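# Flip the toast in the pan with a spatula

## Task

Use the steel spatula (turner) to flip the toast slice so it rests flat inside the frying pan with its browned side up. Afterwards set the spatula down on the table, clear of both the pan and the hot plate. Neither arm nor hand, alone or together, may ever contact the toast, the hot plate's heating surface, or any part of the pan other than its plastic handle; one such contact fails the task immediately. The pan and hot plate are not fixed, and the pan has to finish level and centred on the hot plate. Either arm may do any of the required steps.

## Robot and tools

Robot: two arms, left_arm and right_arm, facing each other across a table. Each carries an identical five-finger right hand, so hand axes and numbers mean the same on both. Scene frame: origin on the table top halfway between the nominal bases, +z up, table at z = 0; left_arm's base sits on the +y side (camera image sides are unrelated). Calibrated bases: left_arm at (+0.046, +0.548, 0) m, right_arm at (+0.016, -0.526, 0) m, both with z up. Every hand pose, velocity and offset for an arm is expressed in that arm's own base frame; fixed cameras and the table use the scene frame.

Hand point: a spot 0.05 m ahead of the palm where index pad and thumb tip meet in a pinch. Its +z runs along the straightened fingers (which extend 0.06-0.07 m past it), +y points out of the palm, +x crosses the palm away from the thumb. A wrist bracket on the little-finger side can strike things.

A row is 28 numbers, each in [-1, 1], always covering both arms: left dx, dy, dz, rx, ry, rz; left hand little, ring, middle, index, thumb_bend, thumb_turn, force_limit, speed; then the same 14 for the right arm. dx..rz are an offset, not a pose: measured from that arm's Hand target at the start of the action or move, along its base axes, with 1.0 = 0.6 m or 180 degrees; rx, ry, rz form one rotation vector turning about the Hand target's position. Six zeros re-request the current Hand target. The six finger numbers are absolute targets: +1 open/straight, -1 closed; thumb_turn -1 puts the thumb in front of the palm, +1 beside it. A pinch is roughly index -0.22, thumb_bend -0.75, thumb_turn -0.57. force_limit maps -1..+1 to about 0..10 N at the fingertip (0..15 N for the two thumb motors); speed maps -1..+1 to nearly stopped..full (0.6 s for a full stroke). There is no 'unchanged' value: to keep a hand as it is, resend the eight numbers last executed for it (or, before any, its hand_measured plus hand_force_limit and hand_speed). For a gentle grip close at speed -0.9 or slower.

Tools:
- execute_actions(actions, cameras): actions is a list of actions; each action is a list of up to 15 rows, one per 1/30 s step, lasting 0.5 s with the last row held. All rows in an action count from the action's starting Hand target, so repeating an offset in a new action moves further. An empty list just reports state and images.
- move(target, speed, blend, stop_force, zero, blocking, cameras): target is one row or up to 15 rows, all offsets from the Hand targets when the move begins. speed is m/s, 0.002-0.5 (default 0.25), rotation capped at twice that in rad/s. blend, in m, rounds corners between listed targets. stop_force, 3-40 N, ends an arm's path when its wrist sensor feels that much push against the motion; not reliable while the hand rotates, and omit it when backing away from a contact. zero (default true) re-zeroes before the move. blocking=false returns early but cannot combine with stop_force. Paths are straight, do not avoid obstacles, and last at most 10 s. The 'move:' line reports done, off_target, moving, held or fault, plus limits=paced (pose clipped) or limits=held (steps withheld).
- wait(seconds 0-10), stop() to brake a running move, zoom_image(camera, region [x0,y0,x1,y1] pixels, max 504x504) for cam_high, cam_low, cam_left_wrist, cam_right_wrist, show_instructions(), zero_wrist_force(arm), finished_scene(scene = current scene number).

Results: end_effector_position (m) and quat in the arm's base frame; Hand target is the last commanded pose after clipping, and the next offset counts from it. The controller keeps commands within 150 mm and 16 degrees of the measured pose, so one action may fall short; the hand often rests a little short of its target. Joint velocities may read 'within noise'. hand_measured, hand_stopped_by (moving, target, force, stalled, fault) and hand_load_n follow the six-motor order; a lost grip shows as load near 0. Wrist force and torque are in the end-effector axes, plus a peak line.

Cautions: keep hands and arms off the toast, the heating plate and the pan body; handle the pan only by its plastic grip, and leave it level and centred. Approach slowly; pressing past firm contact on a stiff arm can trigger a fault stop (10 s). Faults come from 150 N (about +/-25) outside force or joint torque limits (132 N m for the big joints, 19.7 N m for each wrist joint, including held weight). Avoid steering a hand near its own base, avoid arm-to-arm collisions, never let the spatula or anything else fall or leave the table, and do not release moving objects. Prolonged loads or unreachable targets heat motors: MOTOR HOT appears near 70 °C and the arm locks at 85 °C. Loose items may occasionally be nudged by the scene.

Each tool is called after "Emit:" as a command line: name --argument value for each argument, lists and objects as JSON in quotes; but a table of rows of numbers goes row by row, as --pt "numbers of a row", without its own name.

Reference images:

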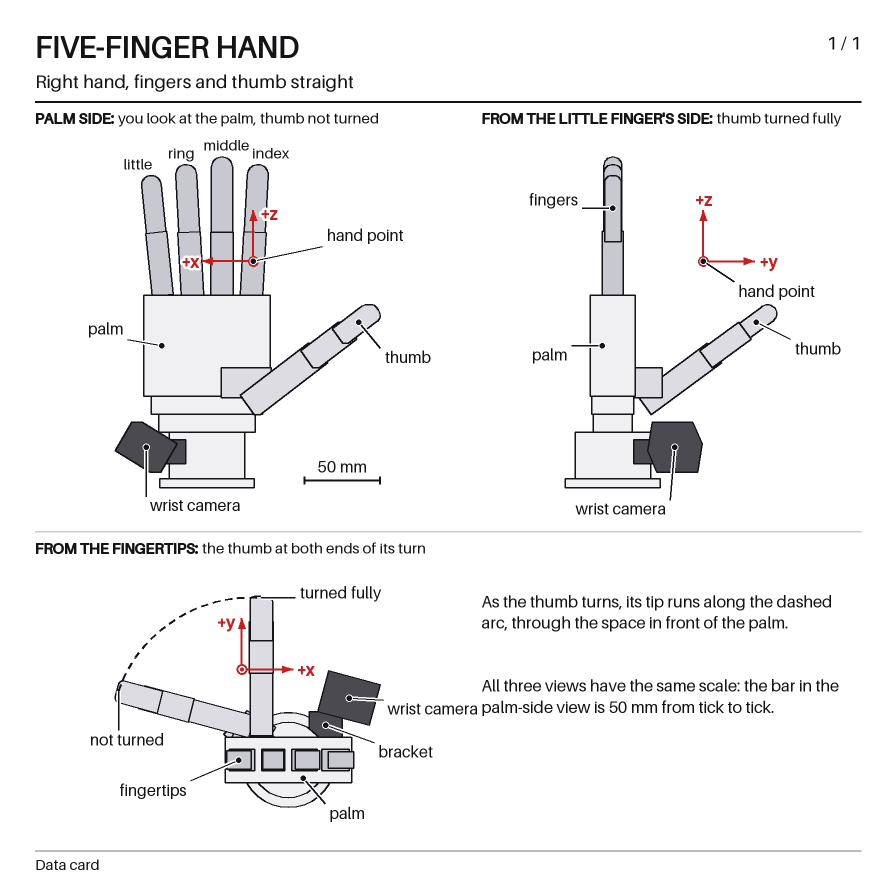

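## Session

Emit:
wait --seconds 0

Scene clock: 0.00 s.
left_arm: end_effector_position=(+0.0647, +0.2775, +0.4847) hand_measured=(+1.000, +1.000, +1.000, +1.000, +1.000, +1.000) hand_load_n=(+0.0, +0.0, +0.0, +0.0, +0.0, +0.0) hand_stopped_by=(target, target, target, target, target, target) hand_force_limit=0.00 hand_speed=-0.80 end_effector_quat_wxyz=(-0.001, -0.425, +0.905, -0.006) | right_arm: end_effector_position=(+0.2693, -0.1321, +0.4835) hand_measured=(+1.000, +1.000, +1.000, +1.000, +1.000, +1.000) hand_load_n=(+0.0, +0.0, +0.0, +0.0, +0.0, +0.0) hand_stopped_by=(target, target, target, target, target, target) hand_force_limit=0.00 hand_speed=-0.80 end_effector_quat_wxyz=(+0.018, +0.446, +0.895, +0.002)
Joint positions: left_arm=[0.579 -1.727 1.326 1.976 1.583 -1.871] | right_arm=[-1.216 -1.72 1.324 1.942 1.544 -1.862]
Joint velocities: within noise
Joint torques (N m): no reading
Motor temperatures (°C): left_arm=[34 32 31 36 34 41] | right_arm=[32 29 27 37 29 39]
Wrist force (N): no reading
Wrist torque (N m): no reading
Wrist force, peak (N): no reading
Hand target: left_arm +0.0648, +0.2775, +0.4847; -0.001, -0.425, +0.905, -0.006 | right_arm +0.2693, -0.1321, +0.4835; +0.018, +0.446, +0.895, +0.002
camera_calibration:
cam_left_wrist: T_world_to_cam=[[-0.900449, 0.434898, 0.00742818, -0.0637468], [0.372032, 0.761215, 0.531171, -0.497381], [0.225351, 0.481056, -0.847232, 0.374174], [0, 0, 0, 1]] pos_world=[0.0433208, 0.226339, 0.58168]
cam_right_wrist: T_world_to_cam=[[0.643652, 0.765318, -0.000505404, -0.062538], [0.642122, -0.539681, 0.544448, -0.502371], [0.416403, -0.350759, -0.838794, 0.360555], [0, 0, 0, 1]] pos_world=[0.2127, -0.0967905, 0.575915]

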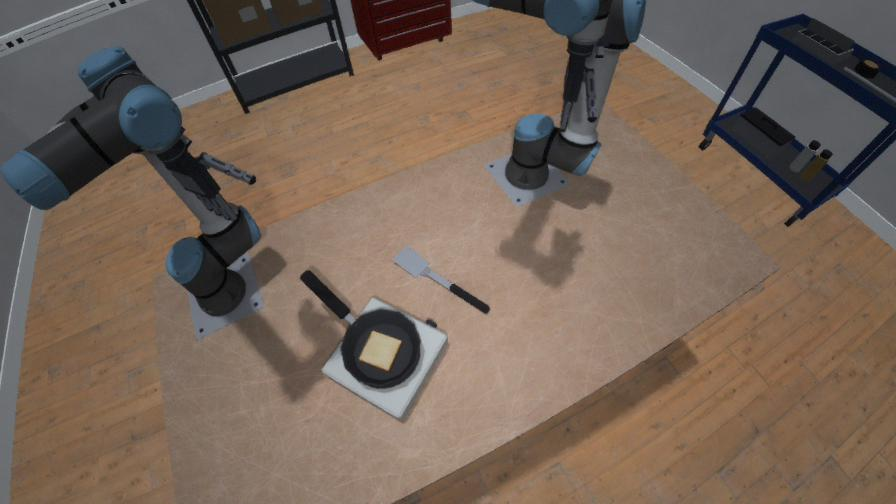

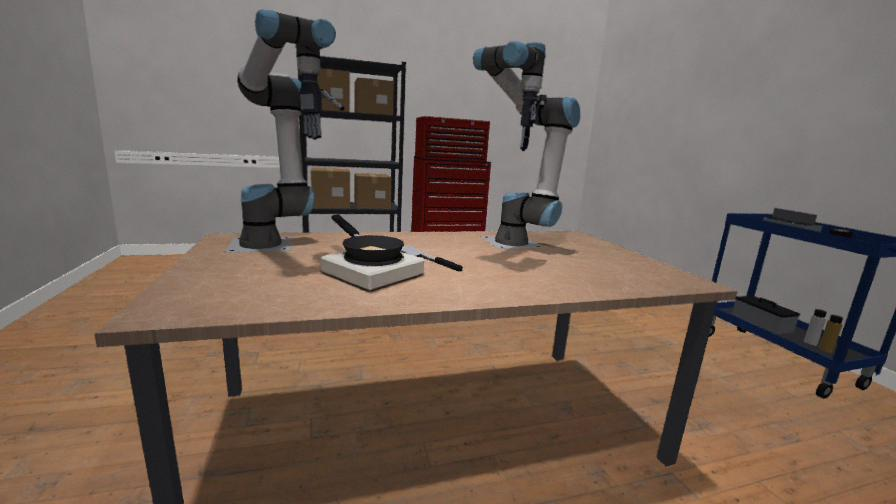

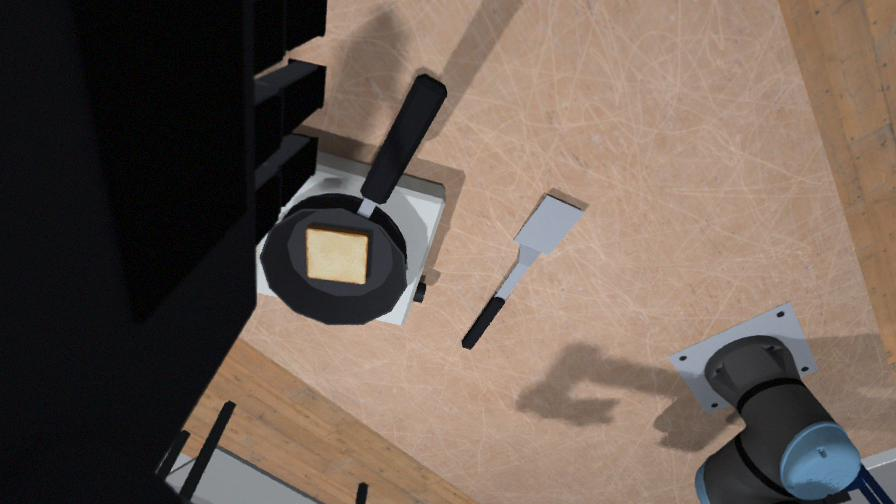

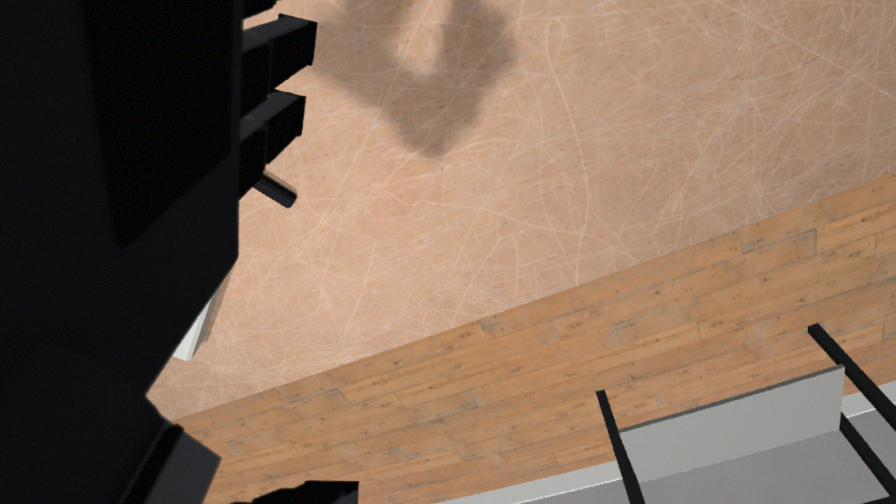

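Emit:
zoom_image --camera "cam_high" --region '[290, 230, 510, 430]'

Emit:
zoom_image --camera "cam_high" --region '[320, 290, 450, 420]'

Emit:
zoom_image --camera "cam_low" --region '[310, 200, 470, 300]'

Emit:
zoom_image --camera "cam_low" --region '[310, 205, 430, 295]'

Emit:
zoom_image --camera "cam_high" --region '[385, 240, 495, 320]'

Emit:
zoom_image --camera "cam_low" --region '[395, 235, 475, 280]'

Emit:
zoom_image --camera "cam_left_wrist" --region '[240, 60, 600, 360]'

Scaled by 2.291 from the camera's 896x504 image, which has a finer 1280x720 frame.

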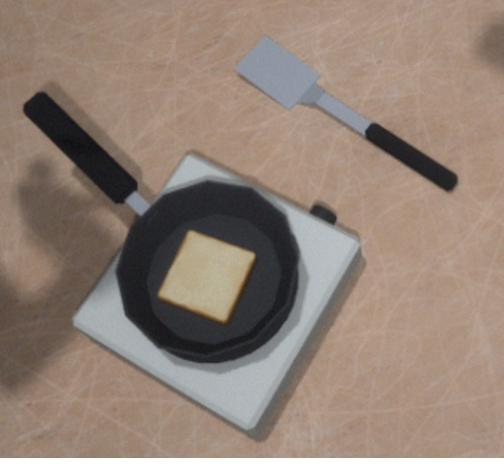

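Scaled by 3.877 from the camera's 896x504 image, which has a finer 1280x720 frame.

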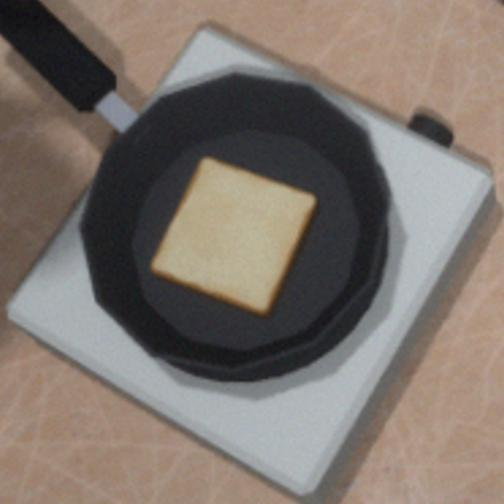

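Scaled by 3.150 from the camera's 896x504 image, which has a finer 1280x720 frame.

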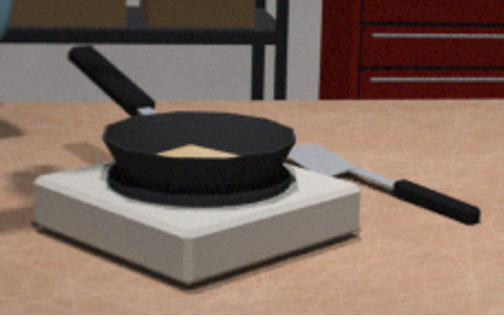

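Scaled by 4.200 from the camera's 896x504 image, which has a finer 1280x720 frame.

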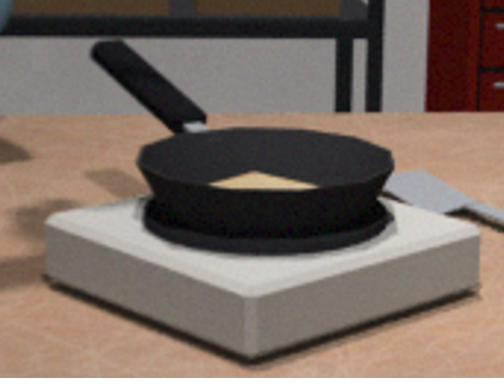

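Scaled by 4.582 from the camera's 896x504 image, which has a finer 1280x720 frame.

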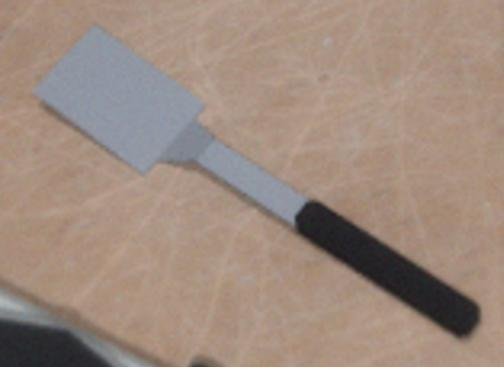

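Scaled by 6.300 from the camera's 896x504 image, which has a finer 1280x720 frame.

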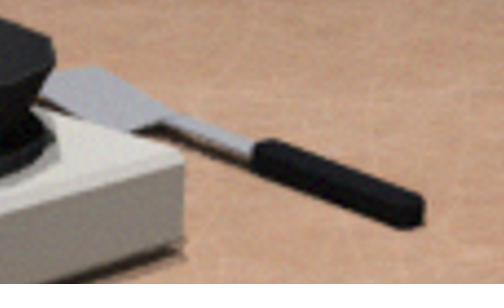

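Scaled by 1.400 from the camera's 896x504 image, which has a finer 1280x720 frame.

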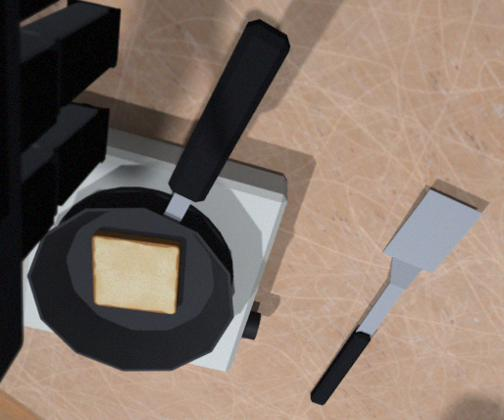

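Emit:
zoom_image --camera "cam_high" --region '[290, 260, 370, 330]'

Emit:
zoom_image --camera "cam_low" --region '[320, 205, 380, 245]'

Emit:
zoom_image --camera "cam_left_wrist" --region '[250, 60, 460, 340]'

Scaled by 6.300 from the camera's 896x504 image, which has a finer 1280x720 frame.

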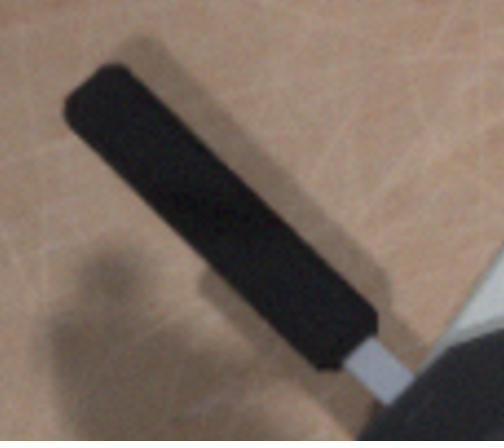

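Scaled by 8.400 from the camera's 896x504 image, which has a finer 1280x720 frame.

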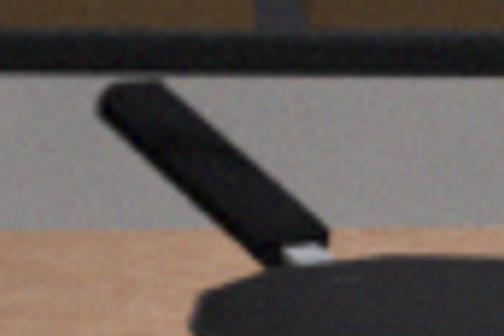

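Scaled by 1.800 from the camera's 896x504 image, which has a finer 1280x720 frame.

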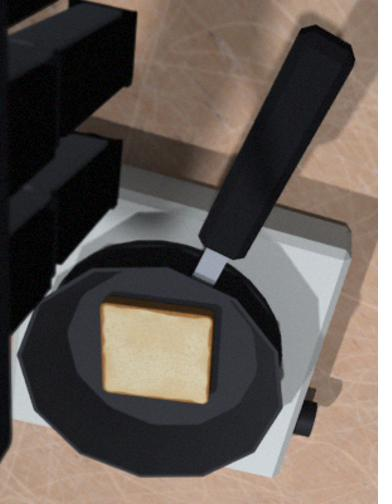

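Emit:
move --target '[0.5205,0.1295,-0.5245,-0.0524,-0.4480,0.3059,0.4,0.4,0.4,0.4,-0.6,-1,-0.3,0,0.1122,-0.1962,-0.3892,0.0649,0.0414,-0.1010,1,1,1,1,1,-1,-0.3,0]' --speed 0.25

Emit:
zoom_image --camera "cam_high" --region '[290, 180, 510, 400]'

Emit:
zoom_image --camera "cam_low" --region '[300, 150, 480, 300]'

Scene clock: 44.83 s.
left_arm: end_effector_position=(+0.3771, +0.3551, +0.1700) hand_measured=(+0.400, +0.400, +0.400, +0.400, -0.600, -1.000) hand_load_n=(+0.0, +0.0, +0.0, -0.5, +0.5, +0.0) hand_stopped_by=(target, target, target, target, target, target) hand_force_limit=-0.30 hand_speed=0.00 end_effector_quat_wxyz=(-0.533, +0.659, -0.413, +0.334) end_effector_velocity=(+0.001, +0.001, +0.001) end_effector_angular_velocity=(+0.003, -0.003, +0.003) | right_arm: end_effector_position=(+0.3366, -0.2498, +0.2500) hand_measured=(+1.000, +1.000, +1.000, +1.000, +1.000, -1.000) hand_load_n=(+0.0, +0.0, +0.0, +0.0, +0.0, +0.0) hand_stopped_by=(target, target, target, target, target, target) hand_force_limit=-0.30 hand_speed=0.00 end_effector_quat_wxyz=(-0.085, +0.580, +0.808, +0.061)
Joint positions: left_arm=[0.418 -1.702 2.253 -0.34 1.54 -3.149] | right_arm=[-1.124 -1.328 1.571 1.535 1.546 -1.452]
Joint velocities: left_arm=[0 0.001 0 -0.005 -0.004 0] | right_arm=[within noise]
Joint torques (N m): left_arm=[8.97 -13.33 -31.08 -2.77 -1.13 -0.79] | right_arm=[0.92 -33.32 -30.35 7.08 0.82 -1.03]
Motor temperatures (°C): left_arm=[34 32 31 36 34 41] | right_arm=[32 29 27 37 29 39]
Wrist force (N): left_arm=[-0.5 2.5 -2.6] | right_arm=[0.3 0.4 -0.8]
Wrist torque (N m): left_arm=[0.32 0.27 0.12] | right_arm=[0.13 0.00 -0.02]
Wrist force, peak (N): left_arm=[0.3 3.3 -2.4] | right_arm=[0.4 0.7 -0.9]
Hand target: left_arm +0.3771, +0.3552, +0.1700; -0.533, +0.659, -0.413, +0.334 | right_arm +0.3366, -0.2498, +0.2500; -0.085, +0.580, +0.808, +0.061
Off the commanded pose: left_arm 0.000 m, 0 deg | right_arm 0.000 m, 0 deg.
move: done
camera_calibration:
cam_left_wrist: T_world_to_cam=[[-0.0918432, -0.310645, -0.946079, 0.308043], [-0.8677, 0.491086, -0.0770136, 0.161287], [0.48853, 0.813839, -0.314649, -0.308136], [0, 0, 0, 1]] pos_world=[0.318774, 0.26726, 0.2069]
cam_right_wrist: T_world_to_cam=[[0.852684, 0.521331, 0.033824, -0.155823], [0.482671, -0.810916, 0.330824, -0.442667], [0.199897, -0.265762, -0.943086, 0.215547], [0, 0, 0, 1]] pos_world=[0.303443, -0.220446, 0.354995]

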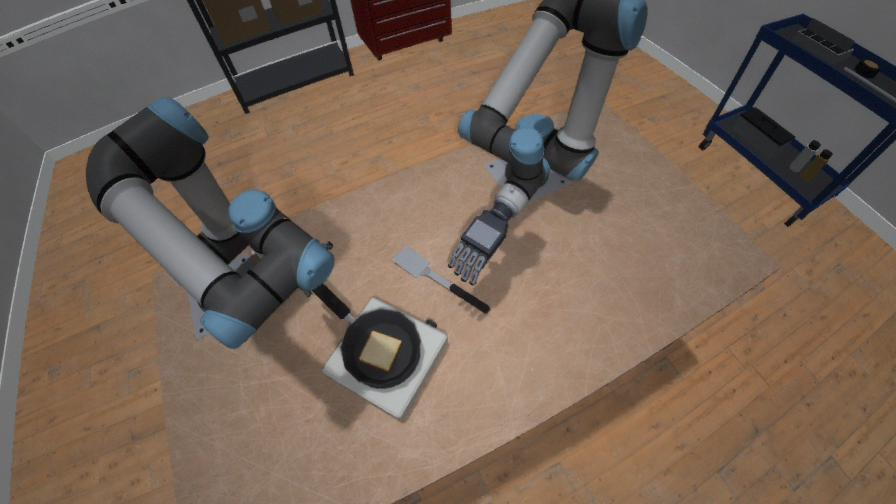

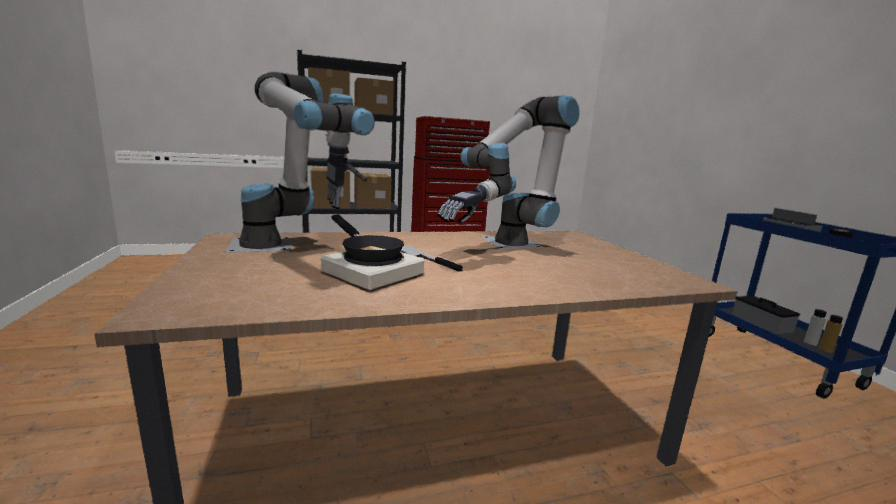

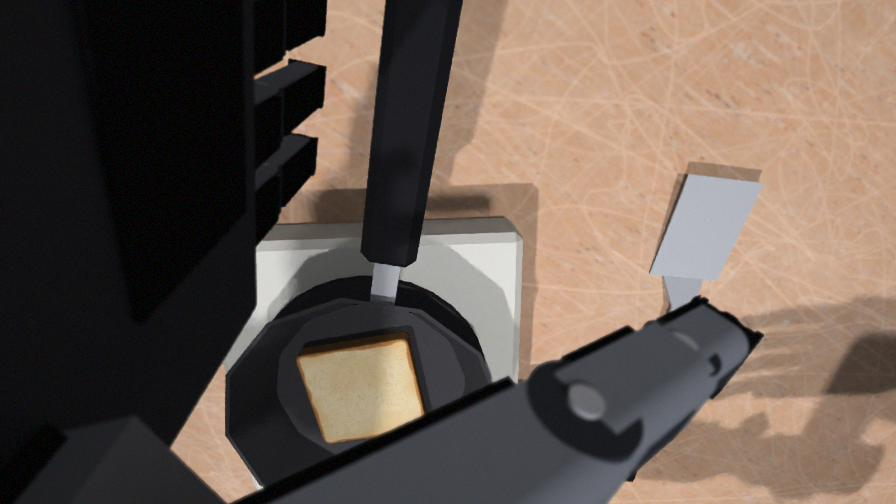

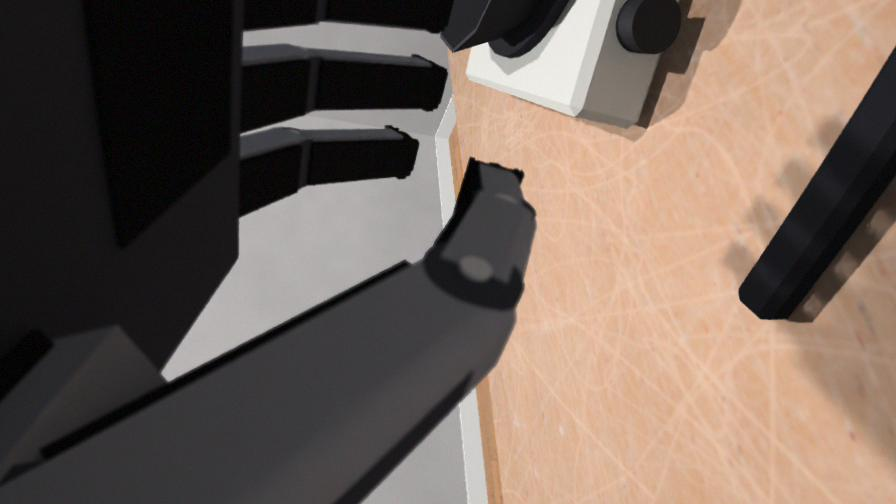

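Scaled by 2.291 from the camera's 896x504 image, which has a finer 1280x720 frame.

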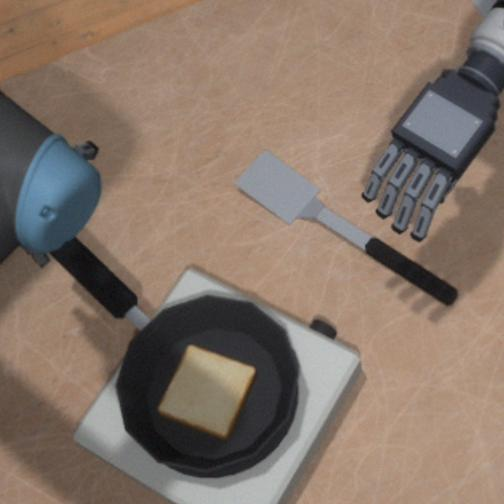

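Scaled by 2.800 from the camera's 896x504 image, which has a finer 1280x720 frame.

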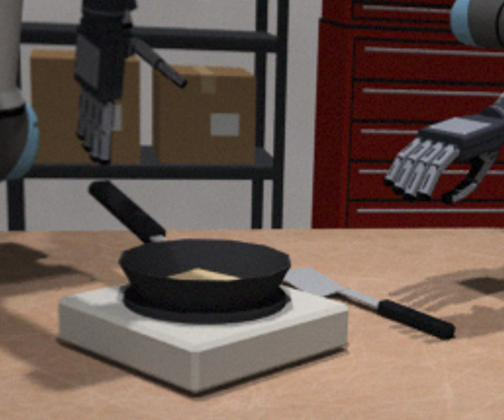

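Emit:
move --target '[0,0,-0.2333,0,0,0,0.4,0.4,0.4,0.4,-0.6,-1,-0.3,0,0,0,-0.0833,0,0,0,1,1,1,1,1,-1,-0.3,0]' --speed 0.12

Emit:
zoom_image --camera "cam_high" --region '[400, 210, 510, 340]'

Emit:
zoom_image --camera "cam_low" --region '[400, 190, 500, 290]'

Emit:
zoom_image --camera "cam_high" --region '[280, 230, 400, 340]'

Emit:
zoom_image --camera "cam_low" --region '[300, 160, 400, 260]'

Scene clock: 48.07 s.
left_arm: end_effector_position=(+0.3770, +0.3551, +0.0300) hand_measured=(+0.400, +0.400, +0.400, +0.400, -0.600, -1.000) hand_load_n=(+0.0, +0.0, +0.0, +0.0, +0.0, +0.0) hand_stopped_by=(target, target, target, target, target, target) hand_force_limit=-0.30 hand_speed=0.00 end_effector_quat_wxyz=(-0.533, +0.659, -0.413, +0.334) | right_arm: end_effector_position=(+0.3366, -0.2498, +0.2000) hand_measured=(+1.000, +1.000, +1.000, +1.000, +1.000, -1.000) hand_load_n=(+0.0, +0.0, +0.0, +0.0, +0.0, +0.0) hand_stopped_by=(target, target, target, target, target, target) hand_force_limit=-0.30 hand_speed=0.00 end_effector_quat_wxyz=(-0.085, +0.580, +0.808, +0.061)
Joint positions: left_arm=[0.418 -1.372 2.424 -0.841 1.539 -3.149] | right_arm=[-1.124 -1.293 1.659 1.412 1.546 -1.452]
Joint velocities: within noise
Joint torques (N m): left_arm=[9.35 -18.03 -27.26 -2.63 0.85 2.28] | right_arm=[-2.22 -40.36 -29.32 7.21 -0.54 0.41]
Motor temperatures (°C): left_arm=[34 32 31 36 34 41] | right_arm=[32 29 27 37 29 39]
Wrist force (N): left_arm=[-0.5 2.5 -2.6] | right_arm=[0.2 0.1 -0.4]
Wrist torque (N m): left_arm=[0.35 0.28 0.10] | right_arm=[0.07 -0.01 -0.06]
Wrist force, peak (N): left_arm=[-0.5 3.7 -2.4] | right_arm=[0.5 0.2 -1.6]
Hand target: left_arm +0.3771, +0.3552, +0.0300; -0.533, +0.659, -0.413, +0.334 | right_arm +0.3366, -0.2498, +0.2000; -0.085, +0.580, +0.808, +0.061
Off the commanded pose: left_arm 0.000 m, 0 deg | right_arm 0.000 m, 0 deg.
move: done
camera_calibration:
cam_left_wrist: T_world_to_cam=[[-0.0917389, -0.310896, -0.946006, 0.175632], [-0.867811, 0.490867, -0.0771626, 0.150582], [0.488352, 0.813876, -0.31483, -0.352109], [0, 0, 0, 1]] pos_world=[0.318742, 0.26726, 0.0669137]
cam_right_wrist: T_world_to_cam=[[0.852714, 0.521284, 0.0337887, -0.15411], [0.482667, -0.810979, 0.330674, -0.426094], [0.199777, -0.265662, -0.94314, 0.16844], [0, 0, 0, 1]] pos_world=[0.303423, -0.22047, 0.304968]

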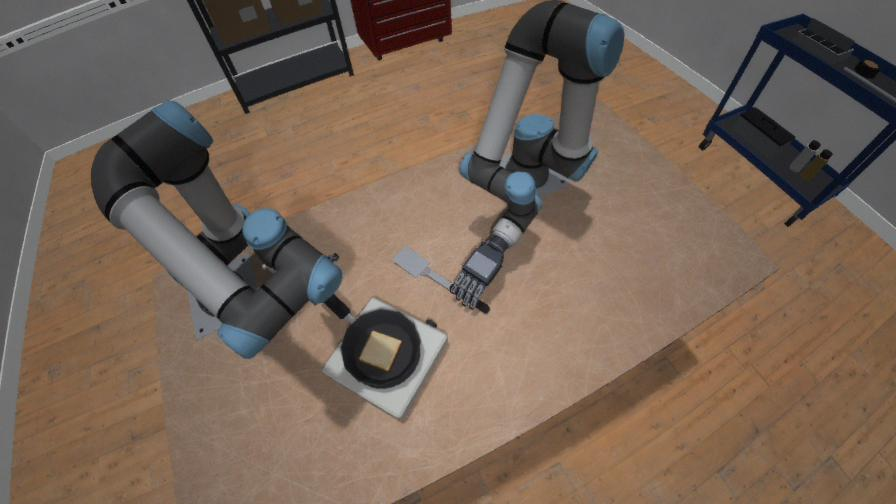

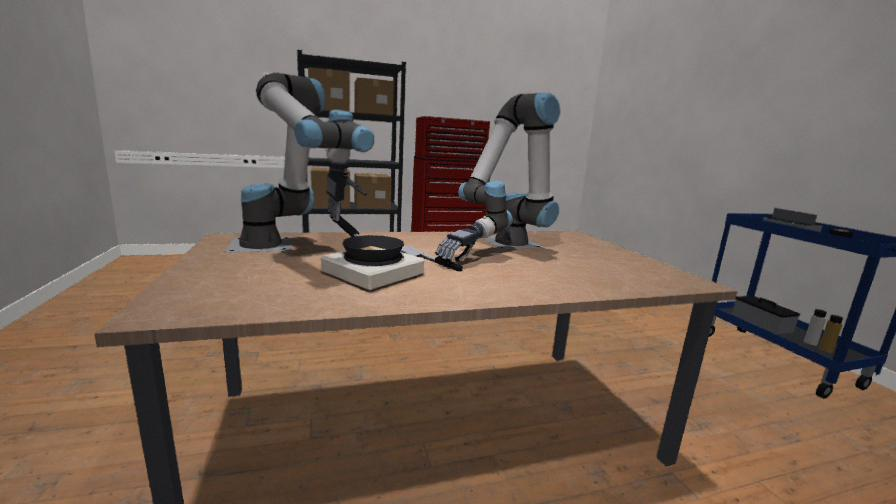

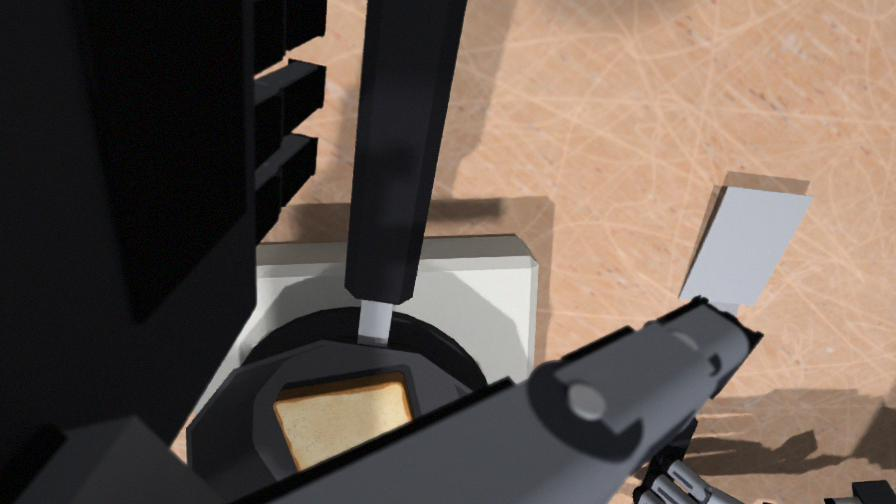

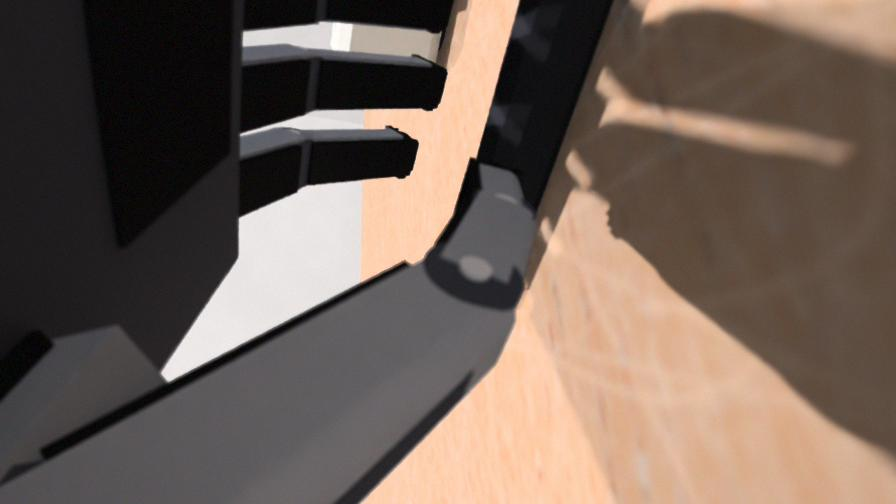

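Scaled by 3.877 from the camera's 896x504 image, which has a finer 1280x720 frame.

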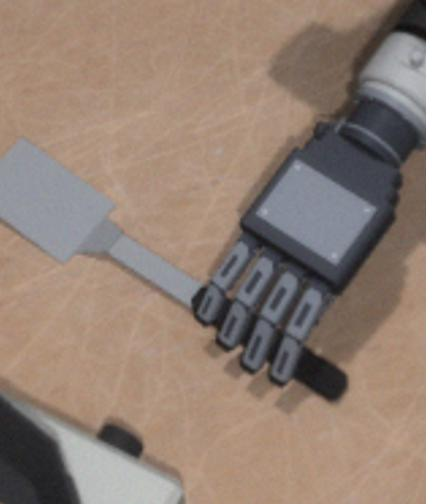

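Scaled by 5.040 from the camera's 896x504 image, which has a finer 1280x720 frame.

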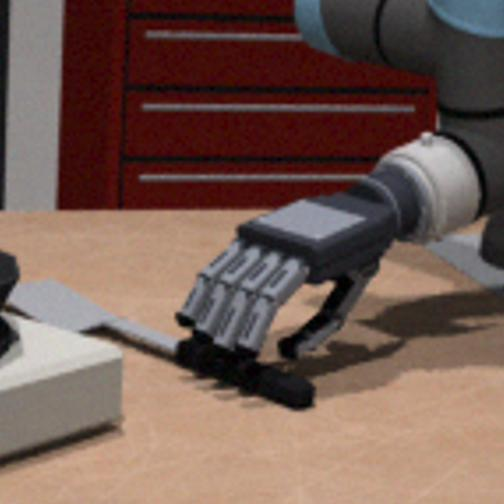

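Scaled by 4.200 from the camera's 896x504 image, which has a finer 1280x720 frame.

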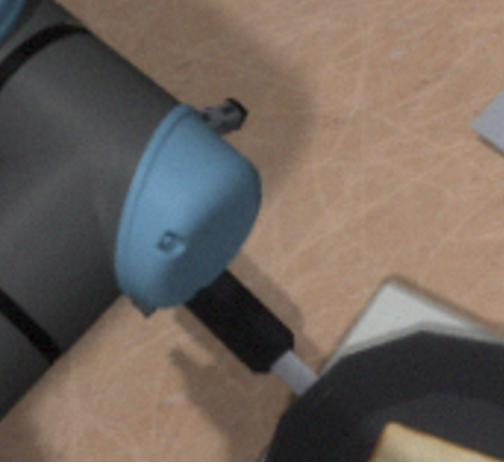

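Scaled by 5.040 from the camera's 896x504 image, which has a finer 1280x720 frame.

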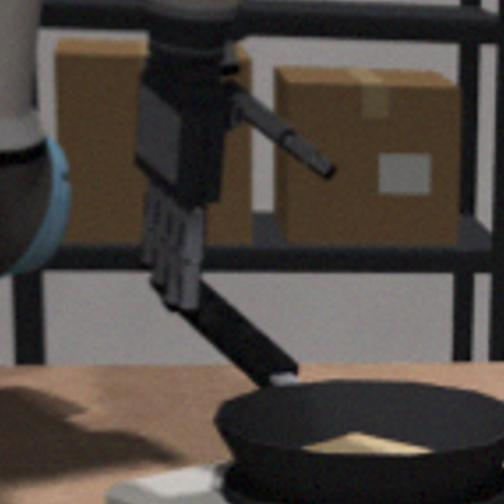

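Emit:
move --target '[0,0,-0.055,0,0,0,0.4,0.4,0.4,0.4,-0.6,-1,-0.3,0,0,0,0,0,0,0,1,1,1,1,1,-1,-0.3,0]' --speed 0.02 --stop_force 3.5 --cameras '["cam_low","cam_high","cam_right_wrist"]'

Emit:
zoom_image --camera "cam_high" --region '[440, 260, 500, 330]'

Emit:
zoom_image --camera "cam_low" --region '[420, 220, 480, 280]'

Scene clock: 52.20 s.
left_arm: end_effector_position=(+0.3770, +0.3552, +0.0094) hand_measured=(+0.400, +0.400, +0.400, +0.400, -0.602, -1.000) hand_load_n=(+0.0, +0.0, +0.0, +0.0, -1.0, -0.5) hand_stopped_by=(target, target, target, target, target, target) hand_force_limit=-0.30 hand_speed=0.00 end_effector_quat_wxyz=(-0.533, +0.659, -0.413, +0.334) | right_arm: end_effector_position=(+0.3366, -0.2498, +0.2000) hand_measured=(+1.000, +1.000, +1.000, +1.000, +1.000, -1.000) hand_load_n=(+0.0, +0.0, +0.0, +0.0, +0.0, +0.0) hand_stopped_by=(target, target, target, target, target, target) hand_force_limit=-0.30 hand_speed=0.00 end_effector_quat_wxyz=(-0.085, +0.580, +0.808, +0.061)
Joint positions: left_arm=[0.418 -1.306 2.436 -0.92 1.539 -3.149] | right_arm=[-1.124 -1.293 1.659 1.412 1.546 -1.452]
Joint velocities: within noise
Joint torques (N m): left_arm=[9.43 -17.93 -24.17 -2.48 0.68 1.33] | right_arm=[-4.67 -39.53 -23.91 6.4 -0.98 1.38]
Motor temperatures (°C): left_arm=[34 32 31 36 34 41] | right_arm=[32 29 27 37 29 38]
Wrist force (N): left_arm=[-0.2 0.7 -3.7] | right_arm=[0.1 0.2 -0.3]
Wrist torque (N m): left_arm=[0.32 0.26 0.08] | right_arm=[0.07 0.00 -0.07]
Wrist force, peak (N): left_arm=[-0.7 -6.2 -12.5] | right_arm=[0.2 0.3 -0.5]
Hand target: left_arm +0.3770, +0.3552, +0.0094; -0.533, +0.659, -0.413, +0.334 (not the last commanded pose) | right_arm +0.3366, -0.2498, +0.2000; -0.085, +0.580, +0.808, +0.061
Off the commanded pose: left_arm 0.012 m, 0 deg | right_arm 0.000 m, 0 deg.
move: contact (left_arm)
camera_calibration:
cam_right_wrist: T_world_to_cam=[[0.852716, 0.52128, 0.0338041, -0.154121], [0.482639, -0.810956, 0.330773, -0.426127], [0.199839, -0.26574, -0.943105, 0.168436], [0, 0, 0, 1]] pos_world=[0.303427, -0.22047, 0.305014]
Images, in order (width x height): cam_high 896x504, cam_low 896x504, cam_right_wrist 896x504.

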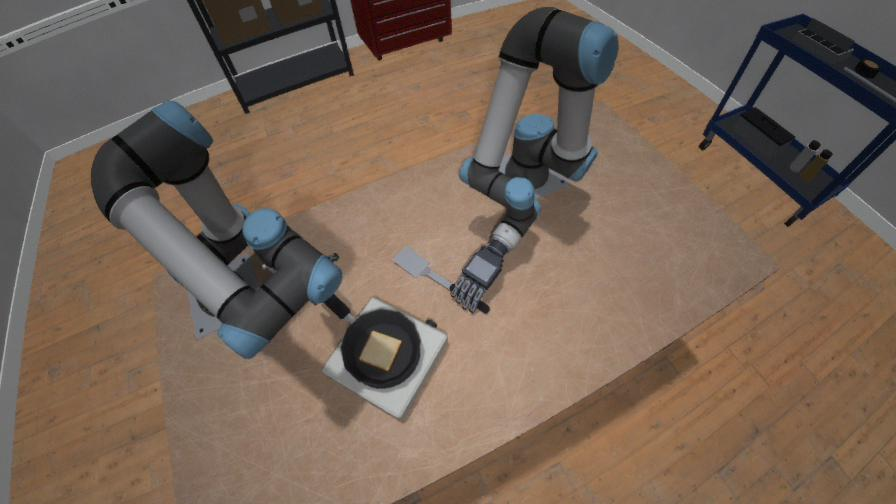

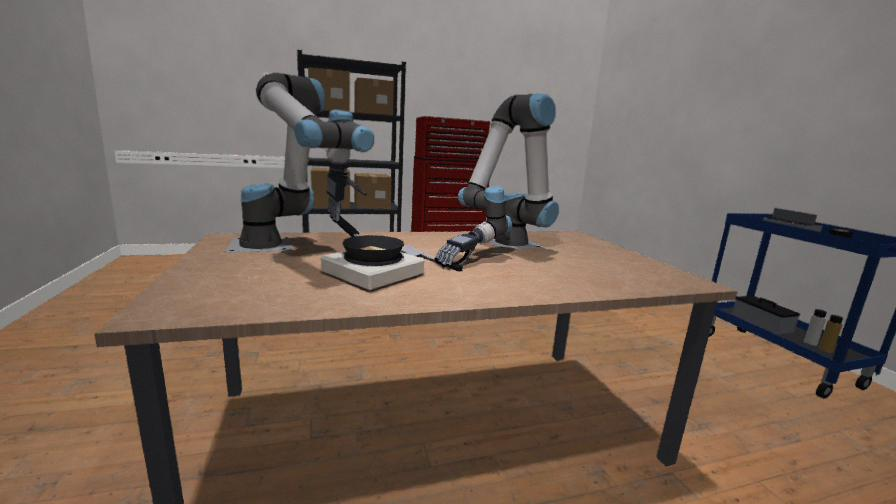

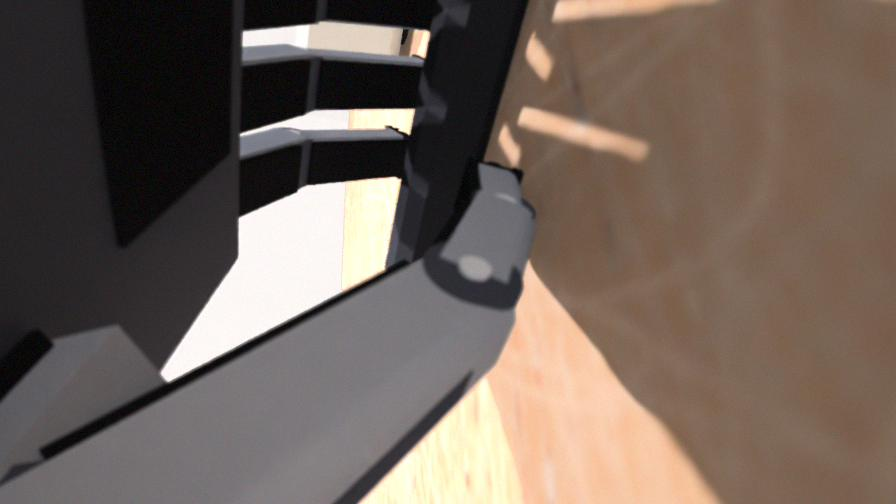

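Scaled by 7.200 from the camera's 896x504 image, which has a finer 1280x720 frame.

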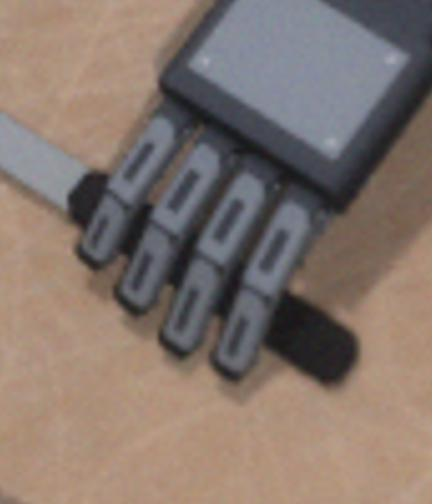

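Scaled by 8.400 from the camera's 896x504 image, which has a finer 1280x720 frame.

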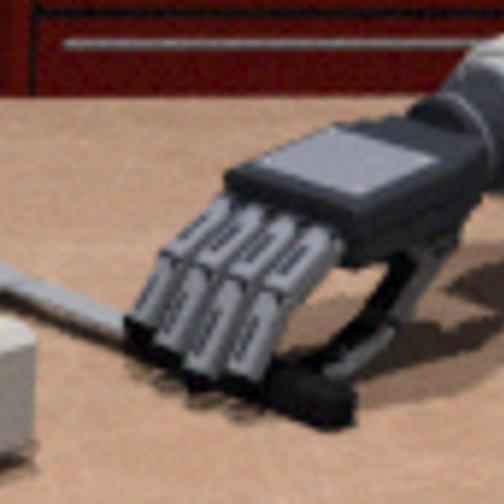

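Emit:
move --target '[0,0,0.0033,0,0,0,0.4,0.4,0.4,0.4,-0.6,-1,-0.3,0,0,0,0,0,0,0,1,1,1,1,1,-1,-0.3,0]' --speed 0.02 --cameras '[]'

Emit:
move --target '[0,0,0,0,0,0,-0.4,-0.4,-0.4,-0.4,-0.6,-1,-0.5,-0.75,0,0,0,0,0,0,1,1,1,1,1,-1,-0.3,0]' --speed 0.02 --cameras '["cam_low","cam_high"]'

Emit:
zoom_image --camera "cam_high" --region '[440, 260, 500, 330]'

Emit:
zoom_image --camera "cam_low" --region '[420, 220, 480, 280]'

Scene clock: 54.53 s.
left_arm: end_effector_position=(+0.3770, +0.3552, +0.0114) hand_measured=(+0.400, +0.400, +0.400, +0.400, -0.600, -1.000) hand_load_n=(+0.0, +0.0, +0.0, +0.0, +0.0, +0.0) hand_stopped_by=(target, target, target, target, target, target) hand_force_limit=-0.30 hand_speed=0.00 end_effector_quat_wxyz=(-0.533, +0.659, -0.413, +0.334) | right_arm: end_effector_position=(+0.3366, -0.2498, +0.2000) hand_measured=(+1.000, +1.000, +1.000, +1.000, +1.000, -1.000) hand_load_n=(+0.0, +0.0, +0.0, +0.0, +0.0, +0.0) hand_stopped_by=(target, target, target, target, target, target) hand_force_limit=-0.30 hand_speed=0.00 end_effector_quat_wxyz=(-0.085, +0.580, +0.808, +0.061)
Joint positions: left_arm=[0.418 -1.313 2.435 -0.912 1.539 -3.149] | right_arm=[-1.124 -1.293 1.659 1.412 1.546 -1.452]
Joint velocities: within noise
Joint torques (N m): left_arm=[8.58 -20.49 -24.19 -1.38 0.94 1.72] | right_arm=[-3.78 -38.77 -21.4 6.1 -1 1.42]
Motor temperatures (°C): left_arm=[34 32 31 36 34 41] | right_arm=[32 29 27 37 29 38]
Wrist force (N): left_arm=[-0.3 2.9 -2.8] | right_arm=[0.0 0.0 -0.2]
Wrist torque (N m): left_arm=[0.40 0.23 0.13] | right_arm=[0.05 0.01 -0.08]
Wrist force, peak (N): left_arm=[-0.6 1.4 -4.1] | right_arm=[0.2 -0.1 -0.5]
Hand target: left_arm +0.3770, +0.3552, +0.0113; -0.533, +0.659, -0.413, +0.334 | right_arm +0.3366, -0.2498, +0.2000; -0.085, +0.580, +0.808, +0.061
Off the commanded pose: left_arm 0.000 m, 0 deg | right_arm 0.000 m, 0 deg.
move: done
No camera images: "cameras" was empty.

Scene clock: 55.63 s.
left_arm: end_effector_position=(+0.3770, +0.3552, +0.0113) hand_measured=(+0.236, +0.096, +0.194, +0.056, -0.600, -1.000) hand_load_n=(+0.0, +1.0, +1.0, +6.0, +1.5, +0.5) hand_stopped_by=(force, force, force, force, target, target) hand_force_limit=-0.50 hand_speed=-0.75 end_effector_quat_wxyz=(-0.533, +0.659, -0.413, +0.334) | right_arm: end_effector_position=(+0.3366, -0.2498, +0.2000) hand_measured=(+1.000, +1.000, +1.000, +1.000, +1.000, -1.000) hand_load_n=(+0.0, +0.0, +0.0, +0.0, +0.0, +0.0) hand_stopped_by=(target, target, target, target, target, target) hand_force_limit=-0.30 hand_speed=0.00 end_effector_quat_wxyz=(-0.085, +0.580, +0.808, +0.061)
Joint positions: left_arm=[0.418 -1.312 2.435 -0.912 1.539 -3.149] | right_arm=[-1.124 -1.293 1.659 1.412 1.546 -1.452]
Joint velocities: within noise
Joint torques (N m): left_arm=[10.4 -18.47 -17.53 1.09 1.15 1.7] | right_arm=[-4.24 -39.08 -20.24 5.83 -0.96 1.59]
Motor temperatures (°C): left_arm=[34 32 31 36 34 41] | right_arm=[32 29 27 37 29 38]
Wrist force (N): left_arm=[-1.3 -2.1 -1.6] | right_arm=[0.1 0.0 -0.6]
Wrist torque (N m): left_arm=[0.41 0.34 0.05] | right_arm=[0.07 0.00 -0.07]
Wrist force, peak (N): left_arm=[-0.1 -2.4 -3.5] | right_arm=[-0.1 0.1 -0.6]
Hand target: left_arm +0.3770, +0.3552, +0.0113; -0.533, +0.659, -0.413, +0.334 | right_arm +0.3366, -0.2498, +0.2000; -0.085, +0.580, +0.808, +0.061
Off the commanded pose: left_arm 0.000 m, 0 deg | right_arm 0.000 m, 0 deg.
move: done
Images, in order (width x height): cam_high 896x504, cam_low 896x504.

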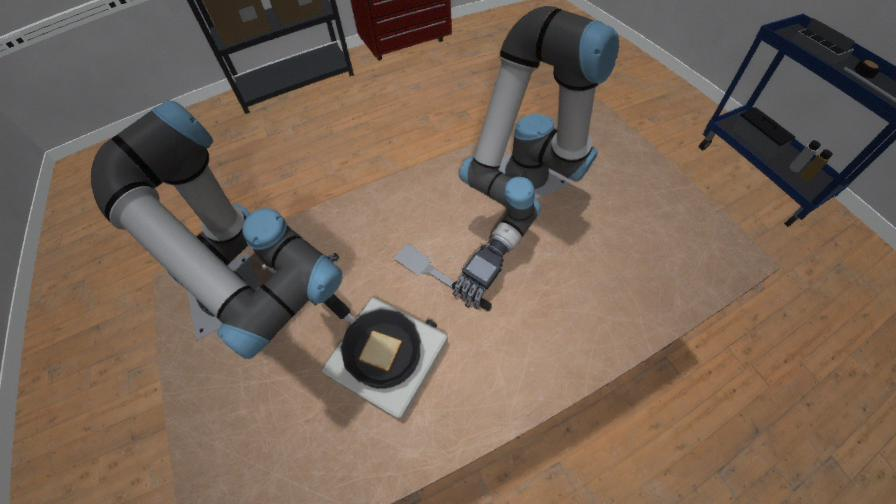

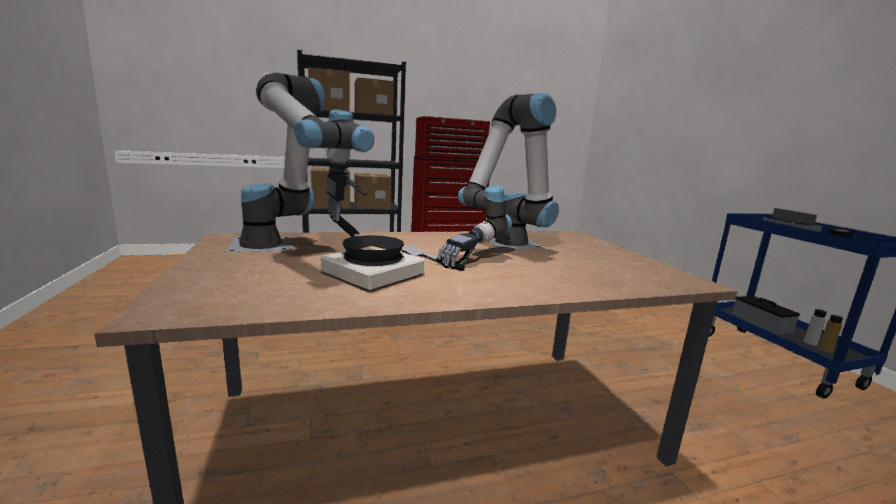

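Scaled by 7.200 from the camera's 896x504 image, which has a finer 1280x720 frame.

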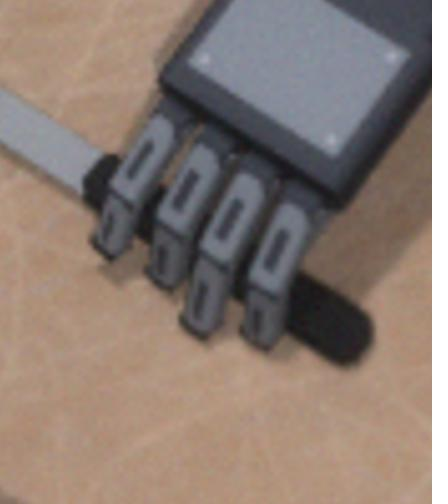

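Scaled by 8.400 from the camera's 896x504 image, which has a finer 1280x720 frame.

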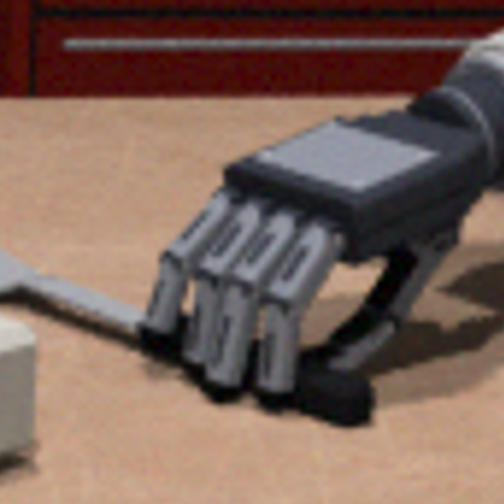

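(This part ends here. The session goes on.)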